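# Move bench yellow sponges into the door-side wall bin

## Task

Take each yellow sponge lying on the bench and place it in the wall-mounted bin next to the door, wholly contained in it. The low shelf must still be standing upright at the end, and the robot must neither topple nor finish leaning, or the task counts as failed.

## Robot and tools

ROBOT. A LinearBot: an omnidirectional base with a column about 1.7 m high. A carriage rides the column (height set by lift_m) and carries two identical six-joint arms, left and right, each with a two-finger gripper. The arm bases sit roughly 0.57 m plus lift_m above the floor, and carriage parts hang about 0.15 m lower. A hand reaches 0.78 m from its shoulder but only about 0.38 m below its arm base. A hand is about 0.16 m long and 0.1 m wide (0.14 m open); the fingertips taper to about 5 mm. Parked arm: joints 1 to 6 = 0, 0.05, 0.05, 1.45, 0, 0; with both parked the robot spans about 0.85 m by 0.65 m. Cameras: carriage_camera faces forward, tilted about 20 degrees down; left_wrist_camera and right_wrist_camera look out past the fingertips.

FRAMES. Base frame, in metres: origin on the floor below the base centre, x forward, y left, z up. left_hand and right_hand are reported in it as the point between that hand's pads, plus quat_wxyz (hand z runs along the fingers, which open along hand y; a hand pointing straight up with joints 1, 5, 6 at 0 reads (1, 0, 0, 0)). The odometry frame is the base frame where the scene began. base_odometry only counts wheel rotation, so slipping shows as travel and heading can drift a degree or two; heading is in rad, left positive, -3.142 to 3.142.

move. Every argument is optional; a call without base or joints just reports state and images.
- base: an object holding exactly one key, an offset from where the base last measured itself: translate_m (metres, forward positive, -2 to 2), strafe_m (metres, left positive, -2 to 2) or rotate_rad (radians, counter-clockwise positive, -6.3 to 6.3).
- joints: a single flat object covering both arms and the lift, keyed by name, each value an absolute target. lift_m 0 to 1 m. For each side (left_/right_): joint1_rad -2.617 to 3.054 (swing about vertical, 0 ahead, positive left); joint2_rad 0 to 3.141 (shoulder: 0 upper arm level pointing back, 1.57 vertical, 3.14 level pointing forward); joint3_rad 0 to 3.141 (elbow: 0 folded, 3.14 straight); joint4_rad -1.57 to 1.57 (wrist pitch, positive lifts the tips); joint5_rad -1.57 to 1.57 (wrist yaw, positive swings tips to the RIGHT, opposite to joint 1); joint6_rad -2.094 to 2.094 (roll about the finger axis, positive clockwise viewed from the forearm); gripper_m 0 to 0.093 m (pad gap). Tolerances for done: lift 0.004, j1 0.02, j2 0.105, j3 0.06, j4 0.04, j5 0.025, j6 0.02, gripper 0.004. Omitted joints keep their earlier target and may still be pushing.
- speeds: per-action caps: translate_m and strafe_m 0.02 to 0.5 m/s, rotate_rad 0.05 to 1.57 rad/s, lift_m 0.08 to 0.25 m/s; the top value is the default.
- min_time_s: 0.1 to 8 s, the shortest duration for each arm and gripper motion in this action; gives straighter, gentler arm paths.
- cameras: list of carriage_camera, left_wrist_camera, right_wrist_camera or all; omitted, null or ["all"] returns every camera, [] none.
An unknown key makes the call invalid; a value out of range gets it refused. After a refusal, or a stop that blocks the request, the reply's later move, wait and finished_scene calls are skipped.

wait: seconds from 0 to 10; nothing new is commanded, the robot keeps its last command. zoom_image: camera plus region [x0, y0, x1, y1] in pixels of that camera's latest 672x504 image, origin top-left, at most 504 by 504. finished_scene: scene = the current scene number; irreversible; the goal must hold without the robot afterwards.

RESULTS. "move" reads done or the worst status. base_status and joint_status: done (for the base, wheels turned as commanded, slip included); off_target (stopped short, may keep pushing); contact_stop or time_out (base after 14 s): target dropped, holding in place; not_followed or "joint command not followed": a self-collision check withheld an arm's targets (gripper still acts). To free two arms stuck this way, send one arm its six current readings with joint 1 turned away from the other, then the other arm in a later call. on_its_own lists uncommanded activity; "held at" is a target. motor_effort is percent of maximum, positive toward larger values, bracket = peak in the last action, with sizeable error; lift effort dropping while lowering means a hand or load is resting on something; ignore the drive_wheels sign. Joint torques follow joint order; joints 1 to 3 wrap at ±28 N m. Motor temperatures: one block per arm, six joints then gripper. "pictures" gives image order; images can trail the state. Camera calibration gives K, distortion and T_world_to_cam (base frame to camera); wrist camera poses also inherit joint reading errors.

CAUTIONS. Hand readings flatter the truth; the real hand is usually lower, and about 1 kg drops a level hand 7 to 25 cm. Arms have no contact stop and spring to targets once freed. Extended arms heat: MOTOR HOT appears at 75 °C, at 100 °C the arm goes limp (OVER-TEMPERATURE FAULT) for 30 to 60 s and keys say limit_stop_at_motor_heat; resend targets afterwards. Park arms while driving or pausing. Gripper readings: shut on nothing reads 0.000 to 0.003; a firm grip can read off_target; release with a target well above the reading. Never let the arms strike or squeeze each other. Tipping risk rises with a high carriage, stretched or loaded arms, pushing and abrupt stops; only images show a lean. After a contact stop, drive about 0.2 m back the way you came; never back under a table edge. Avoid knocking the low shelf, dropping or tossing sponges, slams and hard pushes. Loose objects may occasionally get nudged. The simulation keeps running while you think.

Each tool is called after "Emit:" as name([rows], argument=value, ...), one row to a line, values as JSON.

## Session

Emit:
move()

Emit:
move(base={"rotate_rad": -0.7}, joints={"lift_m": 0.95}, cameras=["carriage_camera"])

Emit:
move(base={"rotate_rad": 1.4}, cameras=["carriage_camera"])

Scene clock: 0.00 s.
Joint torques (N m): no reading
Motor temperatures (°C): left_arm=[26 32 31 26 28 27 27] | right_arm=[24 31 35 32 28 28 29]
base_odometry: x=+0.000 y=+0.000 heading=+0.000
base_status: not commanded
joint_positions: lift_m=+0.300 left_joint1_rad=+0.011 left_joint2_rad=+0.040 left_joint3_rad=+0.066 left_joint4_rad=+1.415 left_joint5_rad=-0.030 left_joint6_rad=+0.020 left_gripper_m=+0.09396 right_joint1_rad=-0.013 right_joint2_rad=+0.047 right_joint3_rad=+0.054 right_joint4_rad=+1.453 right_joint5_rad=+0.046 right_joint6_rad=+0.043 right_gripper_m=+0.09396
joint_status: not commanded
motor_effort: lift_m=+32 drive_wheels=+3
left_hand: x=+0.2574 y=+0.3050 z=+1.3148 quat_wxyz=(+0.998, -0.015, +0.065, +0.016) (m; base frame)
right_hand: x=+0.2540 y=-0.3078 z=+1.3127 quat_wxyz=(+0.998, +0.025, +0.055, +0.014) (m; base frame)
pictures: carriage_camera, left_wrist_camera, right_wrist_camera
camera_calibration:
left_wrist_camera: T_world_to_cam=[[0.0618262, -0.996985, 0.0468768, 0.233217], [0.74195, 0.0144942, -0.670299, 0.697944], [0.667599, 0.0762223, 0.740609, -1.04587], [0, 0, 0, 1]] pos_world=[0.165964, 0.302116, 1.23148]
right_wrist_camera: T_world_to_cam=[[-0.0453657, -0.997019, -0.0624141, -0.227134], [0.741739, 0.00823228, -0.670638, 0.699896], [0.669152, -0.076719, 0.739155, -1.0369], [0, 0, 0, 1]] pos_world=[0.1644, -0.311769, 1.22163]

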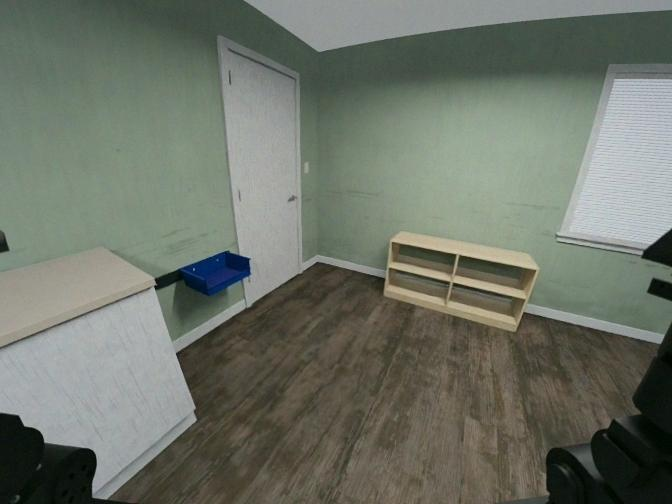

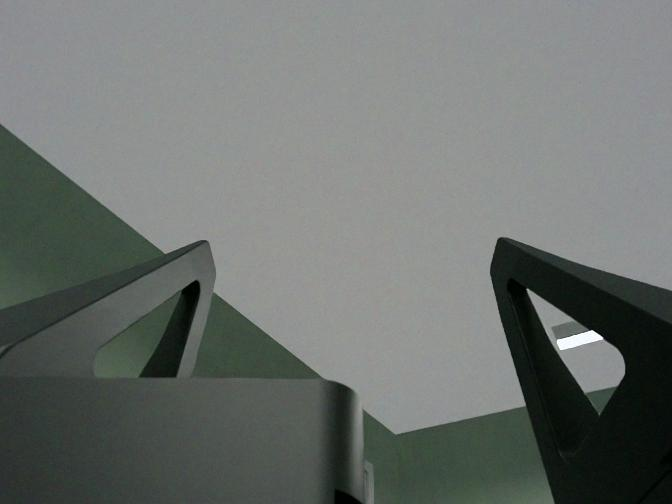

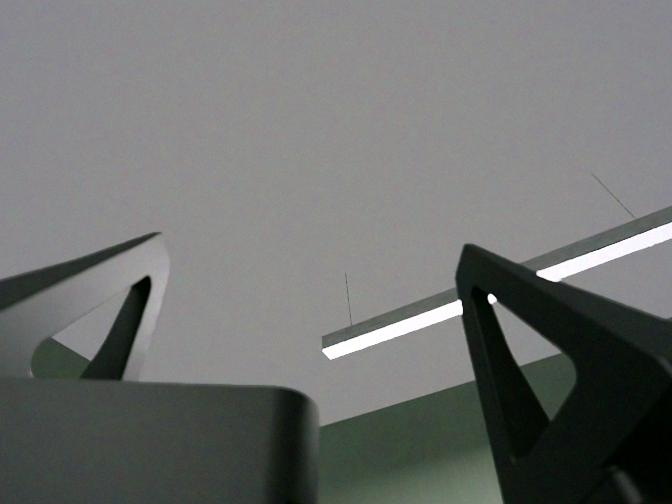

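Scene clock: 3.13 s.
Joint torques (N m): left_arm=[-0.16 5 4.36 -0.16 -0.07 -0.08] | right_arm=[-0.32 4.49 5.89 -0.18 0.02 0.06]
move: done
base_odometry: x=+0.000 y=+0.000 heading=-0.699
base_status: done
joint_positions: lift_m=+0.950 left_joint1_rad=+0.011 left_joint2_rad=+0.040 left_joint3_rad=+0.066 left_joint4_rad=+1.415 left_joint5_rad=-0.030 left_joint6_rad=+0.020 left_gripper_m=+0.09396 right_joint1_rad=-0.013 right_joint2_rad=+0.047 right_joint3_rad=+0.054 right_joint4_rad=+1.453 right_joint5_rad=+0.046 right_joint6_rad=+0.043 right_gripper_m=+0.09396
joint_status: all done
motor_effort: lift_m=+33(41) drive_wheels=+10(13)
left_hand: x=+0.2575 y=+0.3050 z=+1.9647 quat_wxyz=(+0.998, -0.015, +0.065, +0.016)
right_hand: x=+0.2540 y=-0.3078 z=+1.9626 quat_wxyz=(+0.998, +0.025, +0.055, +0.014)
carriage_camera: T_world_to_cam=[[-0.0303786, -0.999131, 0.0285239, -0.0465346], [-0.377467, -0.0149565, -0.925902, 1.85628], [0.925525, -0.0388945, -0.376685, 0.6028], [0, 0, 0, 1]] pos_world=[0.141365, 0.00471482, 1.94713]

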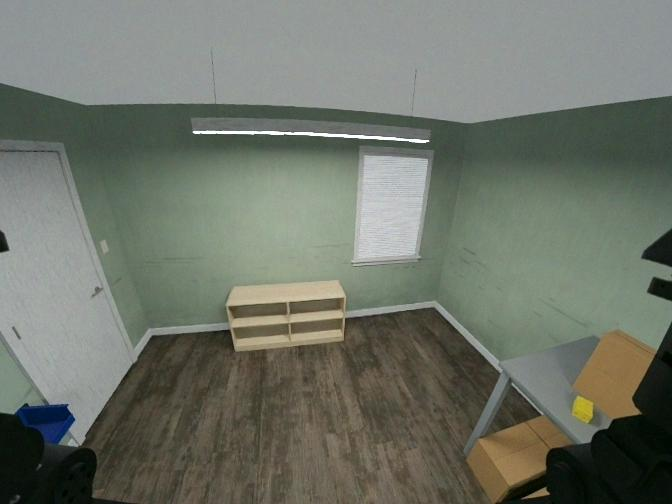

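Scene clock: 6.10 s.
Joint torques (N m): left_arm=[-0.21 4.97 4.4 -0.15 -0.07 -0.09] | right_arm=[-0.35 4.51 5.87 -0.2 0.02 0.05]
move: done
base_odometry: x=+0.000 y=+0.000 heading=+0.700
base_status: done
joint_positions: lift_m=+0.950 left_joint1_rad=+0.011 left_joint2_rad=+0.040 left_joint3_rad=+0.066 left_joint4_rad=+1.413 left_joint5_rad=-0.030 left_joint6_rad=+0.020 left_gripper_m=+0.09397 right_joint1_rad=-0.013 right_joint2_rad=+0.047 right_joint3_rad=+0.054 right_joint4_rad=+1.453 right_joint5_rad=+0.046 right_joint6_rad=+0.043 right_gripper_m=+0.09397
joint_status: not commanded
motor_effort: lift_m=+33(33) drive_wheels=+7(21)
left_hand: x=+0.2579 y=+0.3050 z=+1.9647 quat_wxyz=(+0.998, -0.015, +0.066, +0.016)
right_hand: x=+0.2540 y=-0.3078 z=+1.9626 quat_wxyz=(+0.998, +0.025, +0.055, +0.014)
carriage_camera: T_world_to_cam=[[-0.0303786, -0.999131, 0.0285239, -0.0465346], [-0.377467, -0.0149565, -0.925902, 1.85628], [0.925525, -0.0388945, -0.376685, 0.6028], [0, 0, 0, 1]] pos_world=[0.141365, 0.00471482, 1.94713]

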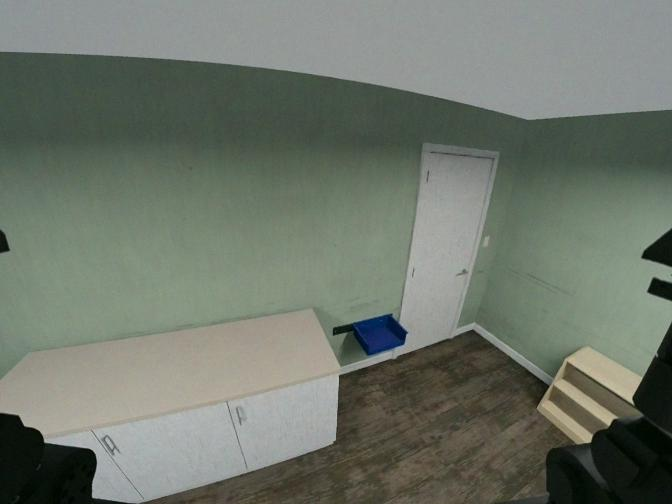

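Emit:
move(base={"rotate_rad": -2.95}, cameras=["carriage_camera"])

Scene clock: 13.30 s.
Joint torques (N m): left_arm=[-0.24 4.93 4.4 -0.13 -0.07 -0.08] | right_arm=[-0.35 4.53 5.87 -0.16 0.01 0.06]
move: done
base_odometry: x=+0.000 y=+0.000 heading=-2.249
base_status: done
joint_positions: lift_m=+0.950 left_joint1_rad=+0.011 left_joint2_rad=+0.040 left_joint3_rad=+0.066 left_joint4_rad=+1.411 left_joint5_rad=-0.030 left_joint6_rad=+0.020 left_gripper_m=+0.09399 right_joint1_rad=-0.013 right_joint2_rad=+0.047 right_joint3_rad=+0.054 right_joint4_rad=+1.450 right_joint5_rad=+0.046 right_joint6_rad=+0.043 right_gripper_m=+0.09398
joint_status: not commanded
motor_effort: lift_m=+33(33) drive_wheels=+8(19)
left_hand: x=+0.2583 y=+0.3050 z=+1.9646 quat_wxyz=(+0.998, -0.015, +0.067, +0.016)
right_hand: x=+0.2547 y=-0.3078 z=+1.9625 quat_wxyz=(+0.998, +0.025, +0.056, +0.014)
carriage_camera: T_world_to_cam=[[-0.0303786, -0.999131, 0.0285239, -0.0465346], [-0.377467, -0.0149565, -0.925902, 1.85628], [0.925525, -0.0388945, -0.376685, 0.6028], [0, 0, 0, 1]] pos_world=[0.141365, 0.00471482, 1.94713]

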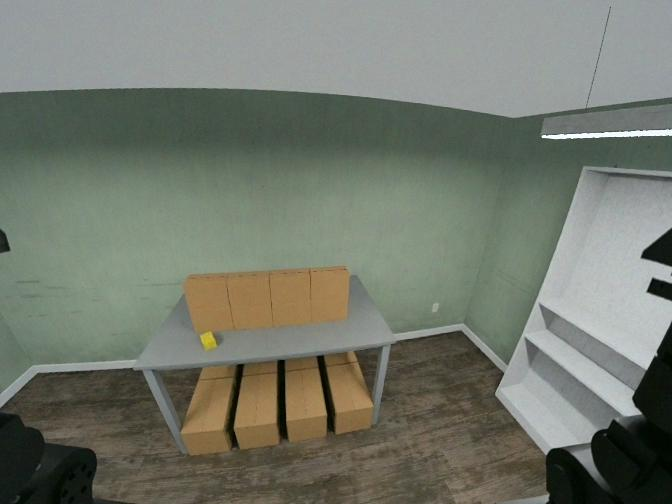

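Emit:
move(base={"rotate_rad": 0.166}, cameras=[])

Emit:
move(base={"strafe_m": 0.18}, joints={"left_joint1_rad":0,"left_joint2_rad":2.2,"left_joint3_rad":2.3,"left_joint4_rad":-1.3,"left_joint5_rad":0,"left_joint6_rad":0}, cameras=[])

Emit:
move(base={"translate_m": 0.56}, cameras=["carriage_camera","left_wrist_camera"])

Emit:
move(joints={"left_joint2_rad":1.57,"left_joint3_rad":0.67,"left_joint4_rad":0.15,"lift_m":0.5}, cameras=["left_wrist_camera"])

Scene clock: 33.53 s.
Joint torques (N m): left_arm=[-0.13 4.98 4.4 -0.12 -0.06 -0.08] | right_arm=[-0.34 4.52 5.87 -0.16 0.01 0.06]
move: done
base_odometry: x=+0.000 y=+0.000 heading=-2.084
base_status: done
joint_positions: lift_m=+0.950 left_joint1_rad=+0.011 left_joint2_rad=+0.040 left_joint3_rad=+0.066 left_joint4_rad=+1.411 left_joint5_rad=-0.030 left_joint6_rad=+0.020 left_gripper_m=+0.09399 right_joint1_rad=-0.013 right_joint2_rad=+0.047 right_joint3_rad=+0.054 right_joint4_rad=+1.450 right_joint5_rad=+0.046 right_joint6_rad=+0.043 right_gripper_m=+0.09398
joint_status: not commanded
motor_effort: lift_m=+33(33) drive_wheels=-2(6)
left_hand: x=+0.2583 y=+0.3050 z=+1.9646 quat_wxyz=(+0.998, -0.015, +0.067, +0.016)
right_hand: x=+0.2547 y=-0.3078 z=+1.9625 quat_wxyz=(+0.998, +0.025, +0.056, +0.014)

Scene clock: 35.80 s.
Joint torques (N m): left_arm=[-0.55 -13.65 7.19 1.01 -0.01 -0.21] | right_arm=[-0.32 4.51 5.89 -0.15 0.01 0.06]
move: done
base_odometry: x=+0.157 y=-0.089 heading=-2.085
base_status: done
joint_positions: lift_m=+0.950 left_joint1_rad=+0.006 left_joint2_rad=+2.195 left_joint3_rad=+2.270 left_joint4_rad=-1.290 left_joint5_rad=-0.009 left_joint6_rad=+0.011 left_gripper_m=+0.09398 right_joint1_rad=-0.013 right_joint2_rad=+0.047 right_joint3_rad=+0.054 right_joint4_rad=+1.450 right_joint5_rad=+0.046 right_joint6_rad=+0.043 right_gripper_m=+0.09398
joint_status: all done
motor_effort: lift_m=+32(33) drive_wheels=-4(16)
left_hand: x=+0.7257 y=+0.3039 z=+1.7060 quat_wxyz=(+0.177, +0.002, +0.984, +0.006)
right_hand: x=+0.2547 y=-0.3078 z=+1.9625 quat_wxyz=(+0.998, +0.025, +0.056, +0.013)

Scene clock: 39.10 s.
Joint torques (N m): left_arm=[-0.58 -13.83 7.17 1.05 0 -0.21] | right_arm=[-0.31 4.46 5.89 -0.17 0.01 0.05]
move: done
base_odometry: x=-0.118 y=-0.577 heading=-2.084
base_status: done
joint_positions: lift_m=+0.950 left_joint1_rad=+0.006 left_joint2_rad=+2.197 left_joint3_rad=+2.270 left_joint4_rad=-1.297 left_joint5_rad=-0.008 left_joint6_rad=+0.011 left_gripper_m=+0.09398 right_joint1_rad=-0.013 right_joint2_rad=+0.047 right_joint3_rad=+0.054 right_joint4_rad=+1.450 right_joint5_rad=+0.046 right_joint6_rad=+0.043 right_gripper_m=+0.09398
joint_status: not commanded
motor_effort: lift_m=+32(33) drive_wheels=-2(16)
left_hand: x=+0.7242 y=+0.3038 z=+1.7045 quat_wxyz=(+0.172, +0.002, +0.985, +0.006)
right_hand: x=+0.2546 y=-0.3078 z=+1.9626 quat_wxyz=(+0.998, +0.025, +0.056, +0.013)
carriage_camera: T_world_to_cam=[[-0.0303786, -0.999131, 0.0285239, -0.0465346], [-0.377467, -0.0149565, -0.925902, 1.85628], [0.925525, -0.0388945, -0.376685, 0.6028], [0, 0, 0, 1]] pos_world=[0.141365, 0.00471482, 1.94713]
left_wrist_camera: T_world_to_cam=[[-0.0168597, -0.998979, -0.0419044, 0.393854], [-0.967074, 0.00564857, 0.254431, 0.276953], [-0.253935, 0.0448143, -0.966183, 1.9401], [0, 0, 0, 1]] pos_world=[0.767133, 0.304944, 1.82053]

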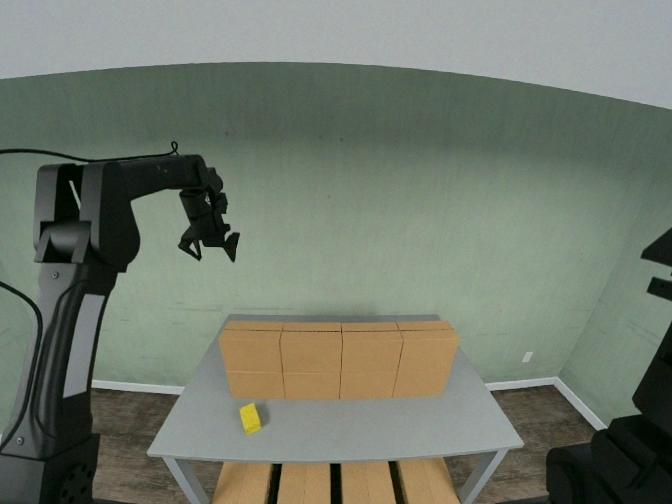

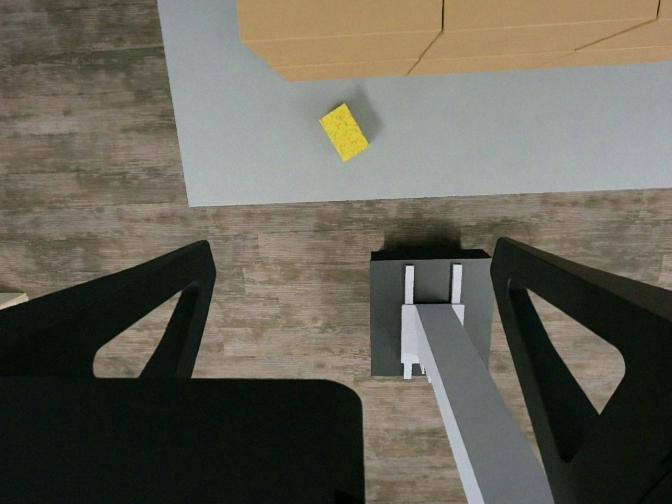

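Scene clock: 41.43 s.
Joint torques (N m): left_arm=[-0.58 -10.03 4.22 1.97 0 -0.21] | right_arm=[-0.35 4.49 5.9 -0.16 0.01 0.05]
Motor temperatures (°C): left_arm=[26 37 33 27 28 26 27] | right_arm=[24 31 37 32 28 28 29]
move: done
base_odometry: x=-0.118 y=-0.577 heading=-2.084
base_status: not commanded
joint_positions: lift_m=+0.500 left_joint1_rad=+0.006 left_joint2_rad=+1.594 left_joint3_rad=+0.677 left_joint4_rad=+0.135 left_joint5_rad=-0.008 left_joint6_rad=+0.011 left_gripper_m=+0.09398 right_joint1_rad=-0.013 right_joint2_rad=+0.047 right_joint3_rad=+0.054 right_joint4_rad=+1.450 right_joint5_rad=+0.046 right_joint6_rad=+0.043 right_gripper_m=+0.09398
joint_status: all done
motor_effort: lift_m=+30(33) drive_wheels=-2(7)
left_hand: x=+0.6232 y=+0.3032 z=+1.1271 quat_wxyz=(+0.384, +0.001, +0.923, +0.007)
right_hand: x=+0.2546 y=-0.3078 z=+1.5128 quat_wxyz=(+0.998, +0.025, +0.056, +0.013)
left_wrist_camera: T_world_to_cam=[[0.00348043, -0.998875, -0.0472829, 0.360691], [-0.982946, 0.00527636, -0.183819, 0.830101], [0.183862, 0.0471163, -0.981822, 1.10065], [0, 0, 0, 1]] pos_world=[0.612321, 0.304047, 1.25029]

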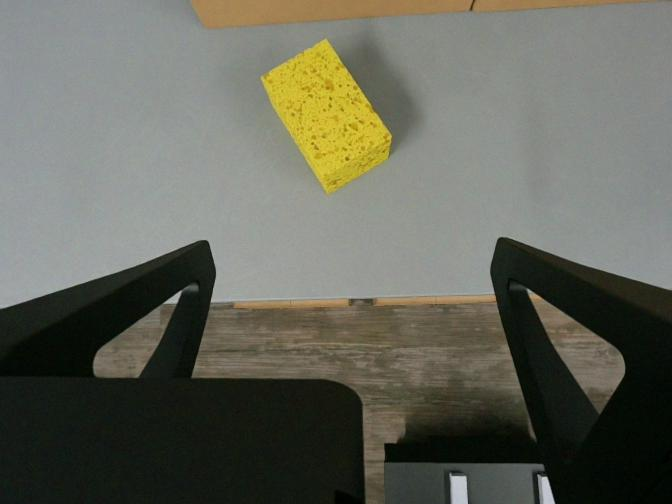

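Emit:
move(base={"translate_m": 0.155}, joints={"left_joint1_rad":0.07,"left_joint6_rad":-0.52,"lift_m":0.36}, cameras=["left_wrist_camera"])

Scene clock: 51.57 s.
Joint torques (N m): left_arm=[0.06 -8.57 4.27 1.91 -0.03 -0.19] | right_arm=[-0.34 4.51 5.81 -0.17 0.01 0.06]
move: done
base_odometry: x=-0.194 y=-0.712 heading=-2.084
base_status: done
joint_positions: lift_m=+0.360 left_joint1_rad=+0.067 left_joint2_rad=+1.580 left_joint3_rad=+0.677 left_joint4_rad=+0.143 left_joint5_rad=-0.006 left_joint6_rad=-0.509 left_gripper_m=+0.09399 right_joint1_rad=-0.013 right_joint2_rad=+0.047 right_joint3_rad=+0.054 right_joint4_rad=+1.451 right_joint5_rad=+0.046 right_joint6_rad=+0.043 right_gripper_m=+0.09398
joint_status: all done
motor_effort: lift_m=+29(32) drive_wheels=-1(16)
left_hand: x=+0.6243 y=+0.3273 z=+0.9936 quat_wxyz=(+0.385, -0.262, +0.881, -0.084)
right_hand: x=+0.2545 y=-0.3078 z=+1.3728 quat_wxyz=(+0.998, +0.025, +0.056, +0.013)
left_wrist_camera: T_world_to_cam=[[0.400444, -0.859619, 0.317331, -0.277209], [-0.878663, -0.458486, -0.133197, 0.842979], [0.259991, -0.225489, -0.938914, 0.967325], [0, 0, 0, 1]] pos_world=[0.600206, 0.366321, 1.10848]

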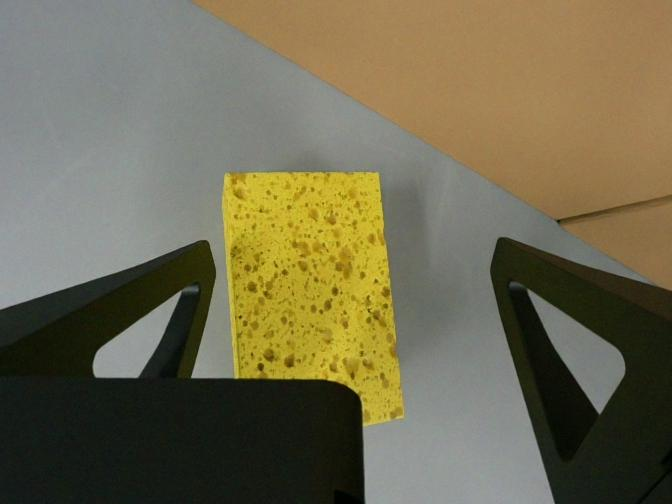

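Emit:
move(base={"translate_m": -0.023}, joints={"left_joint1_rad":0.088,"left_joint6_rad":-0.58,"lift_m":0.32}, cameras=["left_wrist_camera"])

Scene clock: 61.10 s.
Joint torques (N m): left_arm=[0.32 -8.49 4.36 1.9 -0.04 -0.18] | right_arm=[-0.32 4.42 5.94 -0.19 0.01 0.06]
move: done
base_odometry: x=-0.182 y=-0.692 heading=-2.083
base_status: done
joint_positions: lift_m=+0.320 left_joint1_rad=+0.082 left_joint2_rad=+1.580 left_joint3_rad=+0.676 left_joint4_rad=+0.143 left_joint5_rad=-0.006 left_joint6_rad=-0.568 left_gripper_m=+0.09399 right_joint1_rad=-0.013 right_joint2_rad=+0.047 right_joint3_rad=+0.054 right_joint4_rad=+1.451 right_joint5_rad=+0.046 right_joint6_rad=+0.043 right_gripper_m=+0.09398
joint_status: all done
motor_effort: lift_m=+31(31) drive_wheels=+5(13)
left_hand: x=+0.6235 y=+0.3332 z=+0.9533 quat_wxyz=(+0.383, -0.295, +0.871, -0.092)
right_hand: x=+0.2543 y=-0.3078 z=+1.3326 quat_wxyz=(+0.998, +0.025, +0.056, +0.013)
left_wrist_camera: T_world_to_cam=[[0.446135, -0.821538, 0.355019, -0.336181], [-0.851285, -0.51196, -0.114943, 0.822916], [0.276186, -0.250942, -0.927766, 0.918738], [0, 0, 0, 1]] pos_world=[0.596775, 0.375664, 1.06631]

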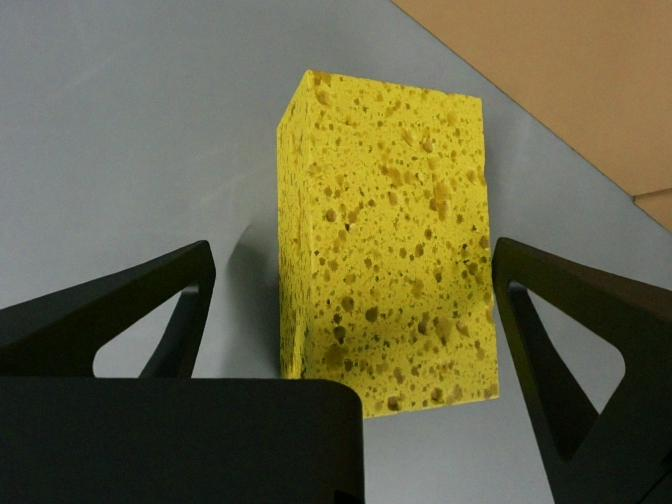

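Emit:
move(joints={"lift_m":0.45}, cameras=[])

Emit:
move(base={"strafe_m": -0.176}, joints={"left_joint1_rad":0.54,"left_joint6_rad":0}, cameras=[])

Emit:
move(base={"translate_m": 0.05}, joints={"lift_m":0.36}, cameras=["left_wrist_camera"])

Scene clock: 85.70 s.
Joint torques (N m): left_arm=[0.27 -8.49 4.37 1.84 -0.05 -0.18] | right_arm=[-0.34 4.52 5.9 -0.17 0.01 0.06]
move: done
base_odometry: x=-0.182 y=-0.692 heading=-2.083
base_status: not commanded
joint_positions: lift_m=+0.450 left_joint1_rad=+0.082 left_joint2_rad=+1.580 left_joint3_rad=+0.676 left_joint4_rad=+0.149 left_joint5_rad=-0.006 left_joint6_rad=-0.569 left_gripper_m=+0.09399 right_joint1_rad=-0.013 right_joint2_rad=+0.047 right_joint3_rad=+0.054 right_joint4_rad=+1.451 right_joint5_rad=+0.046 right_joint6_rad=+0.043 right_gripper_m=+0.09398
joint_status: all done
motor_effort: lift_m=+33(42) drive_wheels=+4(5)
left_hand: x=+0.6246 y=+0.3332 z=+1.0842 quat_wxyz=(+0.386, -0.295, +0.869, -0.093)
right_hand: x=+0.2543 y=-0.3078 z=+1.4625 quat_wxyz=(+0.998, +0.025, +0.056, +0.013)

Scene clock: 87.67 s.
Joint torques (N m): left_arm=[0.16 -8.39 4.4 1.86 -0.07 0.04] | right_arm=[-0.34 4.49 5.93 -0.17 0.01 0.06]
move: done
base_odometry: x=-0.336 y=-0.606 heading=-2.083
base_status: done
joint_positions: lift_m=+0.450 left_joint1_rad=+0.535 left_joint2_rad=+1.580 left_joint3_rad=+0.676 left_joint4_rad=+0.149 left_joint5_rad=+0.000 left_joint6_rad=-0.011 left_gripper_m=+0.09399 right_joint1_rad=-0.013 right_joint2_rad=+0.047 right_joint3_rad=+0.054 right_joint4_rad=+1.451 right_joint5_rad=+0.047 right_joint6_rad=+0.043 right_gripper_m=+0.09398
joint_status: all done
motor_effort: lift_m=+33(33) drive_wheels=+1(15)
left_hand: x=+0.5701 y=+0.5035 z=+1.0842 quat_wxyz=(+0.383, -0.248, +0.884, +0.103)
right_hand: x=+0.2543 y=-0.3079 z=+1.4625 quat_wxyz=(+0.998, +0.025, +0.056, +0.014)

Scene clock: 88.87 s.
Joint torques (N m): left_arm=[0.18 -8.32 4.41 1.9 -0.09 0.03] | right_arm=[-0.36 4.55 5.91 -0.18 0.01 0.06]
Motor temperatures (°C): left_arm=[26 39 34 32 27 26 27] | right_arm=[24 31 38 31 28 28 29]
move: done
base_odometry: x=-0.361 y=-0.649 heading=-2.084
base_status: done
joint_positions: lift_m=+0.360 left_joint1_rad=+0.536 left_joint2_rad=+1.578 left_joint3_rad=+0.676 left_joint4_rad=+0.144 left_joint5_rad=+0.001 left_joint6_rad=-0.011 left_gripper_m=+0.09399 right_joint1_rad=-0.013 right_joint2_rad=+0.047 right_joint3_rad=+0.054 right_joint4_rad=+1.451 right_joint5_rad=+0.047 right_joint6_rad=+0.043 right_gripper_m=+0.09398
joint_status: all done
motor_effort: lift_m=+30(32) drive_wheels=-2(13)
left_hand: x=+0.5694 y=+0.5033 z=+0.9941 quat_wxyz=(+0.382, -0.248, +0.885, +0.102)
right_hand: x=+0.2543 y=-0.3079 z=+1.3727 quat_wxyz=(+0.998, +0.025, +0.056, +0.014)
left_wrist_camera: T_world_to_cam=[[0.516176, -0.856109, -0.0253002, 0.168851], [-0.840564, -0.500693, -0.20678, 0.948144], [0.164359, 0.128002, -0.97806, 0.937177], [0, 0, 0, 1]] pos_world=[0.555786, 0.499324, 1.11694]

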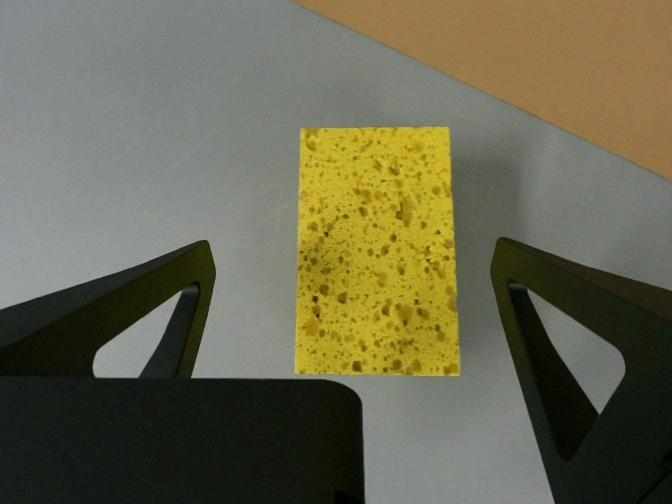

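Emit:
move(base={"translate_m": 0.014}, joints={"left_joint1_rad":0.513,"lift_m":0.315}, cameras=["left_wrist_camera"])

Scene clock: 97.47 s.
Joint torques (N m): left_arm=[-0.46 -8.28 4.37 1.9 -0.09 0.03] | right_arm=[-0.35 4.51 5.89 -0.18 0.01 0.06]
move: done
base_odometry: x=-0.368 y=-0.661 heading=-2.084
base_status: done
joint_positions: lift_m=+0.315 left_joint1_rad=+0.517 left_joint2_rad=+1.578 left_joint3_rad=+0.676 left_joint4_rad=+0.144 left_joint5_rad=+0.001 left_joint6_rad=-0.010 left_gripper_m=+0.09399 right_joint1_rad=-0.013 right_joint2_rad=+0.047 right_joint3_rad=+0.054 right_joint4_rad=+1.451 right_joint5_rad=+0.047 right_joint6_rad=+0.043 right_gripper_m=+0.09398
joint_status: all done
motor_effort: lift_m=+30(33) drive_wheels=+6(15)
left_hand: x=+0.5733 y=+0.4966 z=+0.9494 quat_wxyz=(+0.383, -0.239, +0.887, +0.099)
right_hand: x=+0.2543 y=-0.3079 z=+1.3277 quat_wxyz=(+0.998, +0.025, +0.056, +0.014)
left_wrist_camera: T_world_to_cam=[[0.499244, -0.866084, -0.0255814, 0.174843], [-0.850137, -0.483921, -0.207575, 0.936748], [0.167398, 0.125378, -0.977885, 0.893082], [0, 0, 0, 1]] pos_world=[0.559574, 0.492768, 1.07225]

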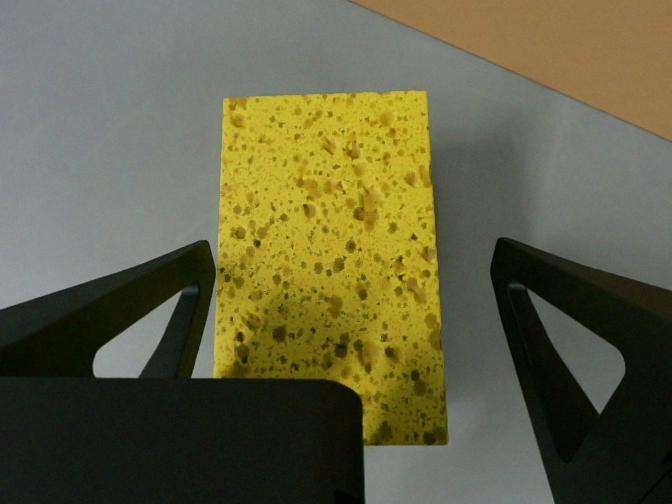

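Emit:
move(joints={"left_joint1_rad":0.539}, cameras=["left_wrist_camera"])

Emit:
move(joints={"lift_m":0.295}, speeds={"lift_m":0.08}, cameras=["left_wrist_camera"])

Scene clock: 104.37 s.
Joint torques (N m): left_arm=[0.32 -8.27 4.4 1.91 -0.08 0.02] | right_arm=[-0.35 4.51 5.89 -0.18 0.01 0.05]
move: done
base_odometry: x=-0.368 y=-0.661 heading=-2.084
base_status: not commanded
joint_positions: lift_m=+0.315 left_joint1_rad=+0.533 left_joint2_rad=+1.578 left_joint3_rad=+0.676 left_joint4_rad=+0.144 left_joint5_rad=+0.001 left_joint6_rad=-0.010 left_gripper_m=+0.09399 right_joint1_rad=-0.013 right_joint2_rad=+0.047 right_joint3_rad=+0.054 right_joint4_rad=+1.451 right_joint5_rad=+0.047 right_joint6_rad=+0.043 right_gripper_m=+0.09398
joint_status: all done
motor_effort: lift_m=+30(30) drive_wheels=+6(6)
left_hand: x=+0.5699 y=+0.5024 z=+0.9494 quat_wxyz=(+0.382, -0.246, +0.885, +0.102)
right_hand: x=+0.2543 y=-0.3079 z=+1.3277 quat_wxyz=(+0.998, +0.025, +0.056, +0.014)
left_wrist_camera: T_world_to_cam=[[0.513935, -0.857441, -0.0258095, 0.169136], [-0.841798, -0.498312, -0.207513, 0.939163], [0.165069, 0.128375, -0.977892, 0.892733], [0, 0, 0, 1]] pos_world=[0.556298, 0.498416, 1.07225]

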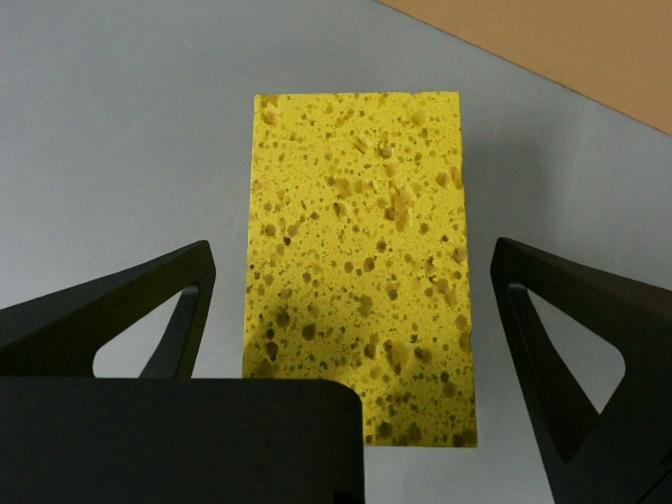

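Scene clock: 105.00 s.
Joint torques (N m): left_arm=[0.25 -8.24 4.38 1.88 -0.08 0.02] | right_arm=[-0.34 4.51 5.89 -0.18 0.01 0.06]
move: done
base_odometry: x=-0.368 y=-0.661 heading=-2.084
base_status: not commanded
joint_positions: lift_m=+0.295 left_joint1_rad=+0.533 left_joint2_rad=+1.578 left_joint3_rad=+0.676 left_joint4_rad=+0.147 left_joint5_rad=+0.001 left_joint6_rad=-0.010 left_gripper_m=+0.09399 right_joint1_rad=-0.013 right_joint2_rad=+0.047 right_joint3_rad=+0.054 right_joint4_rad=+1.451 right_joint5_rad=+0.047 right_joint6_rad=+0.043 right_gripper_m=+0.09398
joint_status: all done
motor_effort: lift_m=+30(33) drive_wheels=+6(6)
left_hand: x=+0.5703 y=+0.5027 z=+0.9298 quat_wxyz=(+0.383, -0.246, +0.884, +0.102)
right_hand: x=+0.2543 y=-0.3079 z=+1.3077 quat_wxyz=(+0.998, +0.025, +0.056, +0.014)
left_wrist_camera: T_world_to_cam=[[0.514027, -0.857385, -0.0258193, 0.16851], [-0.841289, -0.498048, -0.210193, 0.937587], [0.167357, 0.129766, -0.977319, 0.870993], [0, 0, 0, 1]] pos_world=[0.556397, 0.498415, 1.05266]

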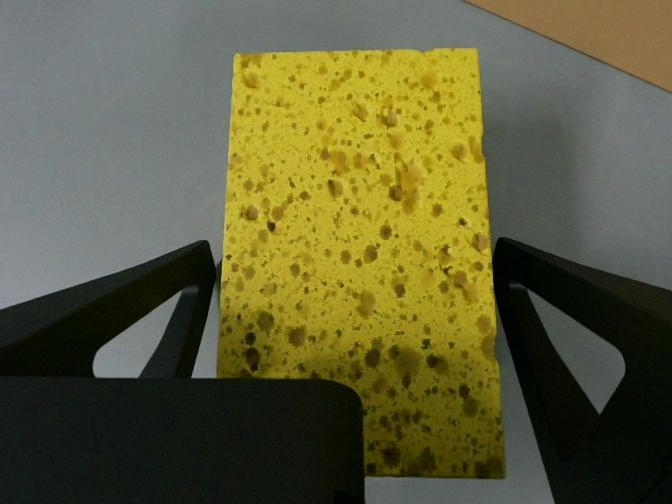

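Emit:
move(joints={"left_gripper_m":0.05}, min_time_s=1.5, cameras=["left_wrist_camera"])

Emit:
move(joints={"lift_m":0.65}, speeds={"lift_m":0.15}, cameras=["left_wrist_camera","carriage_camera"])

Scene clock: 111.93 s.
Joint torques (N m): left_arm=[0.27 -8.28 4.4 1.88 -0.09 0.03] | right_arm=[-0.36 4.53 5.91 -0.18 0.01 0.06]
move: off_target
base_odometry: x=-0.368 y=-0.661 heading=-2.084
base_status: not commanded
joint_positions: lift_m=+0.295 left_joint1_rad=+0.533 left_joint2_rad=+1.578 left_joint3_rad=+0.676 left_joint4_rad=+0.147 left_joint5_rad=+0.001 left_joint6_rad=-0.010 left_gripper_m=+0.05859 right_joint1_rad=-0.013 right_joint2_rad=+0.047 right_joint3_rad=+0.054 right_joint4_rad=+1.451 right_joint5_rad=+0.047 right_joint6_rad=+0.043 right_gripper_m=+0.09398
joint_status: left_gripper_m off_target (ended at +0.05861, target +0.05000)
motor_effort: lift_m=+30(30) drive_wheels=+6(6)
left_hand: x=+0.5703 y=+0.5027 z=+0.9298 quat_wxyz=(+0.383, -0.246, +0.884, +0.102)
right_hand: x=+0.2543 y=-0.3079 z=+1.3077 quat_wxyz=(+0.998, +0.025, +0.056, +0.014)
left_wrist_camera: T_world_to_cam=[[0.514027, -0.857385, -0.0258193, 0.16851], [-0.841289, -0.498048, -0.210193, 0.937587], [0.167357, 0.129766, -0.977319, 0.870993], [0, 0, 0, 1]] pos_world=[0.556397, 0.498415, 1.05266]

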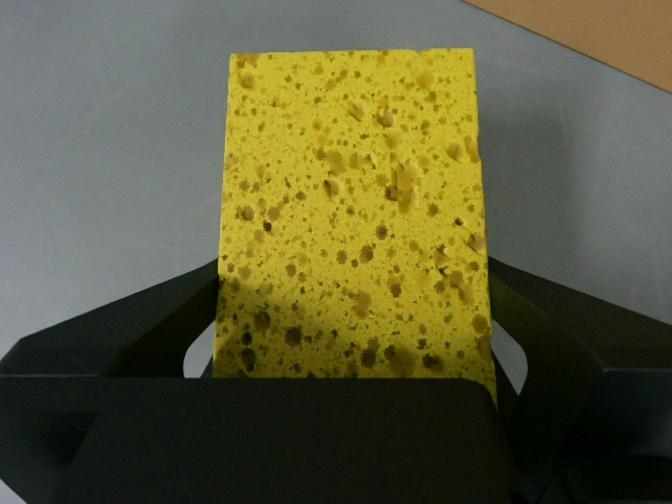

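Scene clock: 114.73 s.
Joint torques (N m): left_arm=[0.24 -8.25 4.31 1.89 -0.08 0.04] | right_arm=[-0.36 4.49 5.93 -0.16 0.01 0.06]
move: done
base_odometry: x=-0.368 y=-0.661 heading=-2.084
base_status: not commanded
joint_positions: lift_m=+0.650 left_joint1_rad=+0.533 left_joint2_rad=+1.578 left_joint3_rad=+0.676 left_joint4_rad=+0.147 left_joint5_rad=+0.001 left_joint6_rad=-0.010 left_gripper_m=+0.05858 right_joint1_rad=-0.013 right_joint2_rad=+0.047 right_joint3_rad=+0.054 right_joint4_rad=+1.451 right_joint5_rad=+0.047 right_joint6_rad=+0.043 right_gripper_m=+0.09398
joint_status: all done
motor_effort: lift_m=+33(40) drive_wheels=+6(6)
left_hand: x=+0.5703 y=+0.5027 z=+1.2846 quat_wxyz=(+0.383, -0.246, +0.884, +0.102)
right_hand: x=+0.2543 y=-0.3079 z=+1.6625 quat_wxyz=(+0.998, +0.025, +0.056, +0.014)
pictures: carriage_camera, left_wrist_camera
carriage_camera: T_world_to_cam=[[-0.0303786, -0.999131, 0.0285239, -0.0379774], [-0.377467, -0.0149565, -0.925902, 1.57851], [0.925525, -0.0388945, -0.376685, 0.489795], [0, 0, 0, 1]] pos_world=[0.141365, 0.00471482, 1.64713]
left_wrist_camera: T_world_to_cam=[[0.514027, -0.857385, -0.0258193, 0.177671], [-0.841289, -0.498048, -0.210193, 1.01216], [0.167357, 0.129766, -0.977319, 1.21775], [0, 0, 0, 1]] pos_world=[0.556397, 0.498415, 1.40746]

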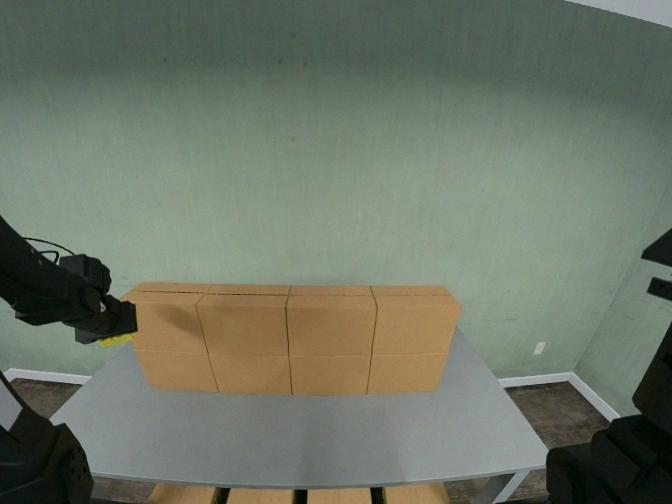

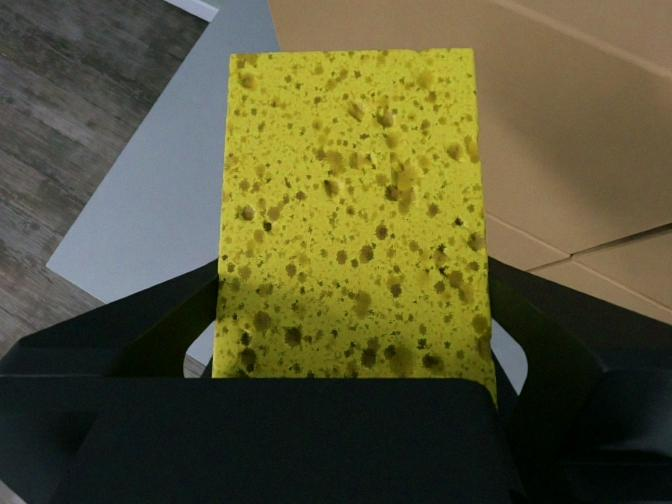

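Emit:
move(joints={"lift_m":0.95,"right_joint1_rad":0.3,"right_joint2_rad":2.2,"right_joint3_rad":2.3,"right_joint4_rad":-0.95,"right_joint5_rad":0,"right_joint6_rad":0}, cameras=["right_wrist_camera"])

Emit:
move(joints={"right_joint1_rad":0,"right_joint2_rad":0.05,"right_joint3_rad":0.05,"right_joint4_rad":1.45,"lift_m":0.7}, base={"translate_m": -0.5}, cameras=[])

Emit:
move(base={"rotate_rad": 2.98}, speeds={"rotate_rad":0.9}, joints={"lift_m":0.6,"left_joint1_rad":0}, cameras=["carriage_camera","left_wrist_camera"])

Scene clock: 127.57 s.
Joint torques (N m): left_arm=[0.29 -8.27 4.37 1.87 -0.08 0.03] | right_arm=[0.12 -15.04 8.87 1.39 -0.05 -0.03]
move: done
base_odometry: x=-0.368 y=-0.661 heading=-2.084
base_status: not commanded
joint_positions: lift_m=+0.950 left_joint1_rad=+0.533 left_joint2_rad=+1.578 left_joint3_rad=+0.676 left_joint4_rad=+0.148 left_joint5_rad=+0.001 left_joint6_rad=-0.010 left_gripper_m=+0.05858 right_joint1_rad=+0.295 right_joint2_rad=+2.203 right_joint3_rad=+2.275 right_joint4_rad=-0.940 right_joint5_rad=+0.010 right_joint6_rad=+0.008 right_gripper_m=+0.09398
joint_status: all done
motor_effort: lift_m=+33(41) drive_wheels=-1(6)
left_hand: x=+0.5705 y=+0.5028 z=+1.5848 quat_wxyz=(+0.384, -0.246, +0.884, +0.102)
right_hand: x=+0.7765 y=-0.1340 z=+1.7470 quat_wxyz=(+0.341, -0.133, +0.930, +0.047)
right_wrist_camera: T_world_to_cam=[[0.315637, -0.946878, 0.0616067, -0.493329], [-0.944297, -0.319824, -0.0775637, 0.831326], [0.0931466, -0.033693, -0.995082, 1.78854], [0, 0, 0, 1]] pos_world=[0.774135, -0.140984, 1.87462]

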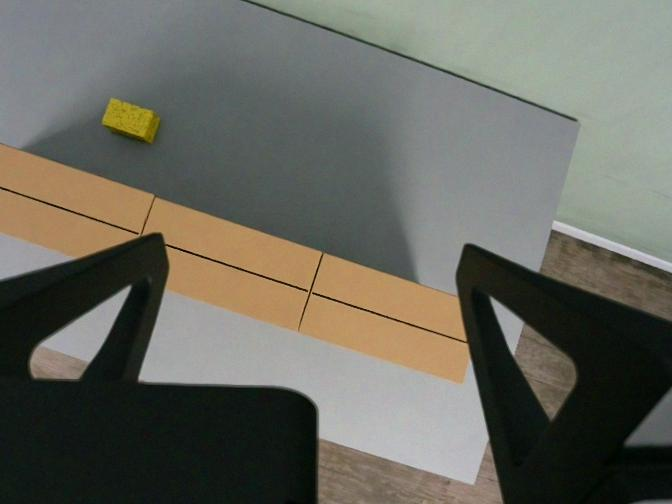

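Scene clock: 130.70 s.
Joint torques (N m): left_arm=[0.25 -8.24 4.38 1.92 -0.09 0.03] | right_arm=[-1.09 3.81 4.98 -0.05 -0.04 -0.01]
move: done
base_odometry: x=-0.122 y=-0.226 heading=-2.084
base_status: done
joint_positions: lift_m=+0.700 left_joint1_rad=+0.535 left_joint2_rad=+1.578 left_joint3_rad=+0.676 left_joint4_rad=+0.142 left_joint5_rad=+0.001 left_joint6_rad=-0.010 left_gripper_m=+0.05858 right_joint1_rad=+0.008 right_joint2_rad=+0.054 right_joint3_rad=+0.054 right_joint4_rad=+1.443 right_joint5_rad=+0.008 right_joint6_rad=+0.007 right_gripper_m=+0.09398
joint_status: all done
motor_effort: lift_m=+30(33) drive_wheels=+1(17)
left_hand: x=+0.5693 y=+0.5029 z=+1.3340 quat_wxyz=(+0.381, -0.247, +0.885, +0.102)
right_hand: x=+0.2589 y=-0.3005 z=+1.7124 quat_wxyz=(+0.998, +0.004, +0.064, +0.007)

Scene clock: 135.43 s.
Joint torques (N m): left_arm=[-0.36 -8.28 4.38 1.91 -0.08 0.03] | right_arm=[-1.06 4.01 5.52 -0.08 -0.03 -0.01]
move: done
base_odometry: x=-0.122 y=-0.226 heading=+0.896
base_status: done
joint_positions: lift_m=+0.600 left_joint1_rad=+0.003 left_joint2_rad=+1.578 left_joint3_rad=+0.676 left_joint4_rad=+0.144 left_joint5_rad=+0.001 left_joint6_rad=-0.009 left_gripper_m=+0.05858 right_joint1_rad=+0.008 right_joint2_rad=+0.051 right_joint3_rad=+0.048 right_joint4_rad=+1.445 right_joint5_rad=+0.008 right_joint6_rad=+0.007 right_gripper_m=+0.09400
joint_status: all done
motor_effort: lift_m=+30(30) drive_wheels=+8(16)
left_hand: x=+0.6253 y=+0.3003 z=+1.2343 quat_wxyz=(+0.395, -0.005, +0.919, -0.002)
right_hand: x=+0.2592 y=-0.3005 z=+1.6110 quat_wxyz=(+0.998, +0.004, +0.065, +0.007)
carriage_camera: T_world_to_cam=[[-0.0303786, -0.999131, 0.0285239, -0.0365569], [-0.377467, -0.0149565, -0.925902, 1.5324], [0.925525, -0.0388945, -0.376685, 0.471036], [0, 0, 0, 1]] pos_world=[0.141365, 0.00471482, 1.59733]
left_wrist_camera: T_world_to_cam=[[0.00828364, -0.999632, -0.0258449, 0.333675], [-0.9783, -0.00275042, -0.207177, 0.880258], [0.20703, 0.0270002, -0.977962, 1.19254], [0, 0, 0, 1]] pos_world=[0.611501, 0.303774, 1.35725]

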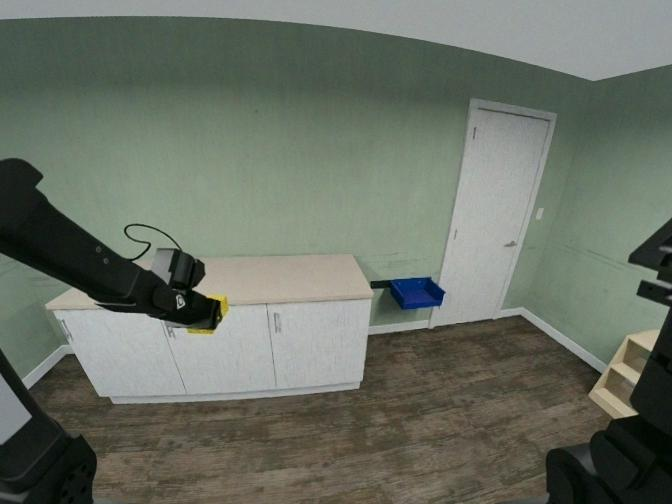

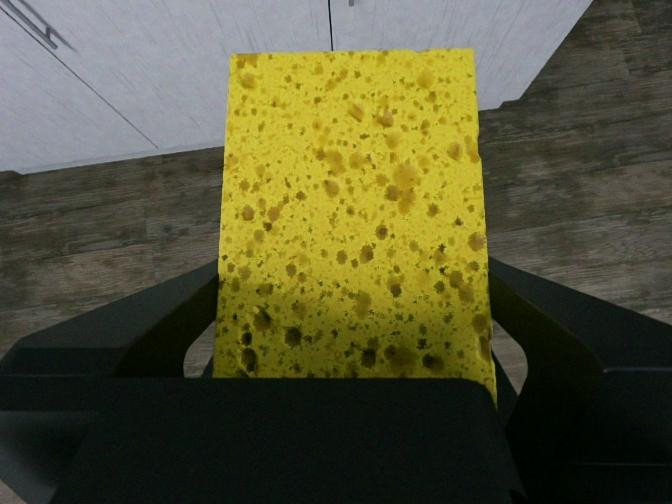

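Emit:
move(base={"rotate_rad": 0.162}, cameras=[])

Emit:
move(base={"strafe_m": -1.4}, cameras=["carriage_camera"])

Emit:
move(base={"translate_m": 1.0}, joints={"left_joint1_rad":-0.42,"left_joint2_rad":2.4,"left_joint3_rad":1.4,"left_joint4_rad":-0.3}, min_time_s=3, speeds={"translate_m":0.3}, cameras=["left_wrist_camera","carriage_camera"])

Scene clock: 176.13 s.
Joint torques (N m): left_arm=[-0.34 -8.24 4.37 1.92 -0.07 0] | right_arm=[-1.07 4.03 5.53 -0.09 -0.03 0]
move: done
base_odometry: x=-0.122 y=-0.226 heading=+1.058
base_status: done
joint_positions: lift_m=+0.600 left_joint1_rad=+0.003 left_joint2_rad=+1.578 left_joint3_rad=+0.676 left_joint4_rad=+0.144 left_joint5_rad=+0.000 left_joint6_rad=-0.009 left_gripper_m=+0.05857 right_joint1_rad=+0.008 right_joint2_rad=+0.051 right_joint3_rad=+0.048 right_joint4_rad=+1.445 right_joint5_rad=+0.007 right_joint6_rad=+0.007 right_gripper_m=+0.09400
joint_status: not commanded
motor_effort: lift_m=+30(30) drive_wheels=+8(15)
left_hand: x=+0.6253 y=+0.3006 z=+1.2343 quat_wxyz=(+0.395, -0.006, +0.919, -0.001)
right_hand: x=+0.2591 y=-0.3005 z=+1.6110 quat_wxyz=(+0.998, +0.004, +0.064, +0.007)

Scene clock: 181.37 s.
Joint torques (N m): left_arm=[-0.28 -8.27 4.4 1.9 -0.06 0.03] | right_arm=[-0.92 4.01 5.56 -0.08 -0.02 0]
move: done
base_odometry: x=+1.098 y=-0.912 heading=+1.058
base_status: done
joint_positions: lift_m=+0.600 left_joint1_rad=+0.002 left_joint2_rad=+1.578 left_joint3_rad=+0.676 left_joint4_rad=+0.144 left_joint5_rad=-0.001 left_joint6_rad=-0.009 left_gripper_m=+0.05857 right_joint1_rad=+0.006 right_joint2_rad=+0.051 right_joint3_rad=+0.048 right_joint4_rad=+1.445 right_joint5_rad=+0.006 right_joint6_rad=+0.007 right_gripper_m=+0.09400
joint_status: not commanded
motor_effort: lift_m=+30(30) drive_wheels=-4(21)
left_hand: x=+0.6253 y=+0.3002 z=+1.2343 quat_wxyz=(+0.395, -0.005, +0.919, -0.001)
right_hand: x=+0.2591 y=-0.3003 z=+1.6110 quat_wxyz=(+0.998, +0.003, +0.064, +0.006)
carriage_camera: T_world_to_cam=[[-0.0303786, -0.999131, 0.0285239, -0.0365569], [-0.377467, -0.0149565, -0.925902, 1.5324], [0.925525, -0.0388945, -0.376685, 0.471036], [0, 0, 0, 1]] pos_world=[0.141365, 0.00471482, 1.59733]

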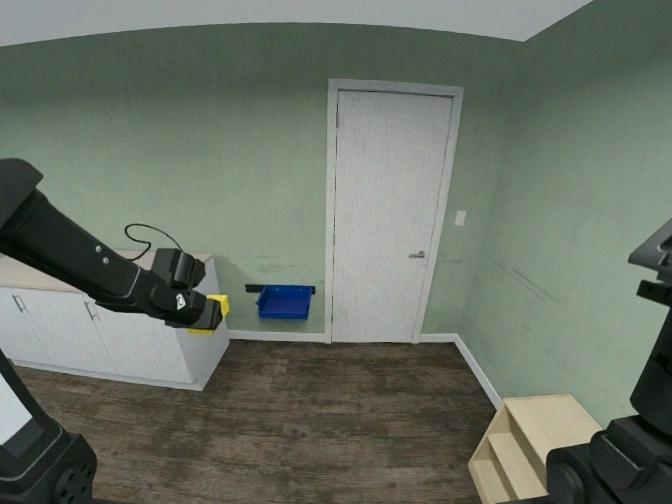

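Scene clock: 186.20 s.
Joint torques (N m): left_arm=[-0.69 -12.93 5.74 0.84 -0.06 0.03] | right_arm=[-0.92 4 5.52 -0.09 -0.02 -0.01]
move: done
base_odometry: x=+1.589 y=-0.040 heading=+1.058
base_status: done
joint_positions: lift_m=+0.600 left_joint1_rad=-0.414 left_joint2_rad=+2.389 left_joint3_rad=+1.375 left_joint4_rad=-0.293 left_joint5_rad=-0.001 left_joint6_rad=-0.009 left_gripper_m=+0.05857 right_joint1_rad=+0.006 right_joint2_rad=+0.051 right_joint3_rad=+0.048 right_joint4_rad=+1.446 right_joint5_rad=+0.006 right_joint6_rad=+0.007 right_gripper_m=+0.09400
joint_status: all done
motor_effort: lift_m=+30(30) drive_wheels=-2(16)
left_hand: x=+0.6445 y=+0.1160 z=+1.0610 quat_wxyz=(+0.128, +0.199, +0.971, -0.027)
right_hand: x=+0.2588 y=-0.3003 z=+1.6110 quat_wxyz=(+0.998, +0.003, +0.064, +0.006)
pictures: carriage_camera, left_wrist_camera
carriage_camera: T_world_to_cam=[[-0.0303786, -0.999131, 0.0285239, -0.0365569], [-0.377467, -0.0149565, -0.925902, 1.5324], [0.925525, -0.0388945, -0.376685, 0.471036], [0, 0, 0, 1]] pos_world=[0.141365, 0.00471482, 1.59733]
left_wrist_camera: T_world_to_cam=[[-0.409421, -0.911926, -0.0276712, 0.405834], [-0.863602, 0.377588, 0.334094, 0.170263], [-0.294221, 0.160682, -0.942133, 1.29354], [0, 0, 0, 1]] pos_world=[0.693782, 0.0979529, 1.17303]

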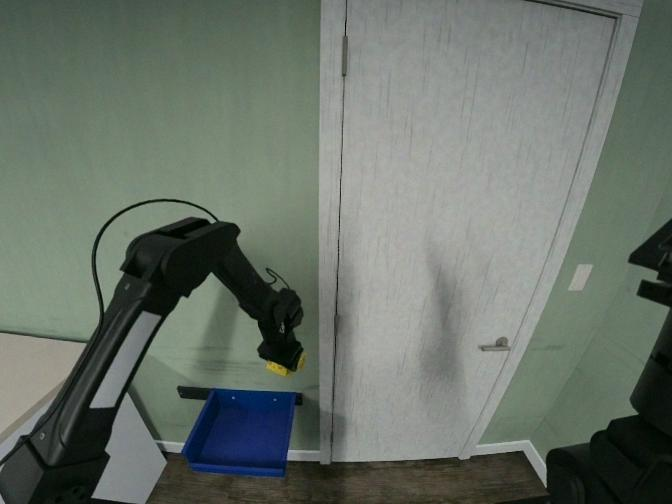

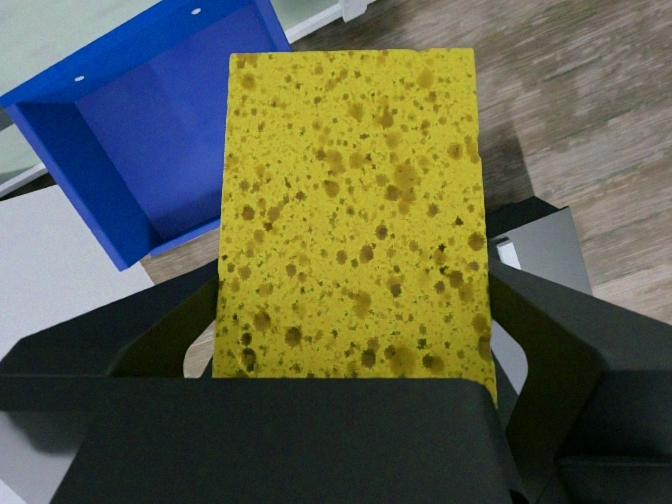

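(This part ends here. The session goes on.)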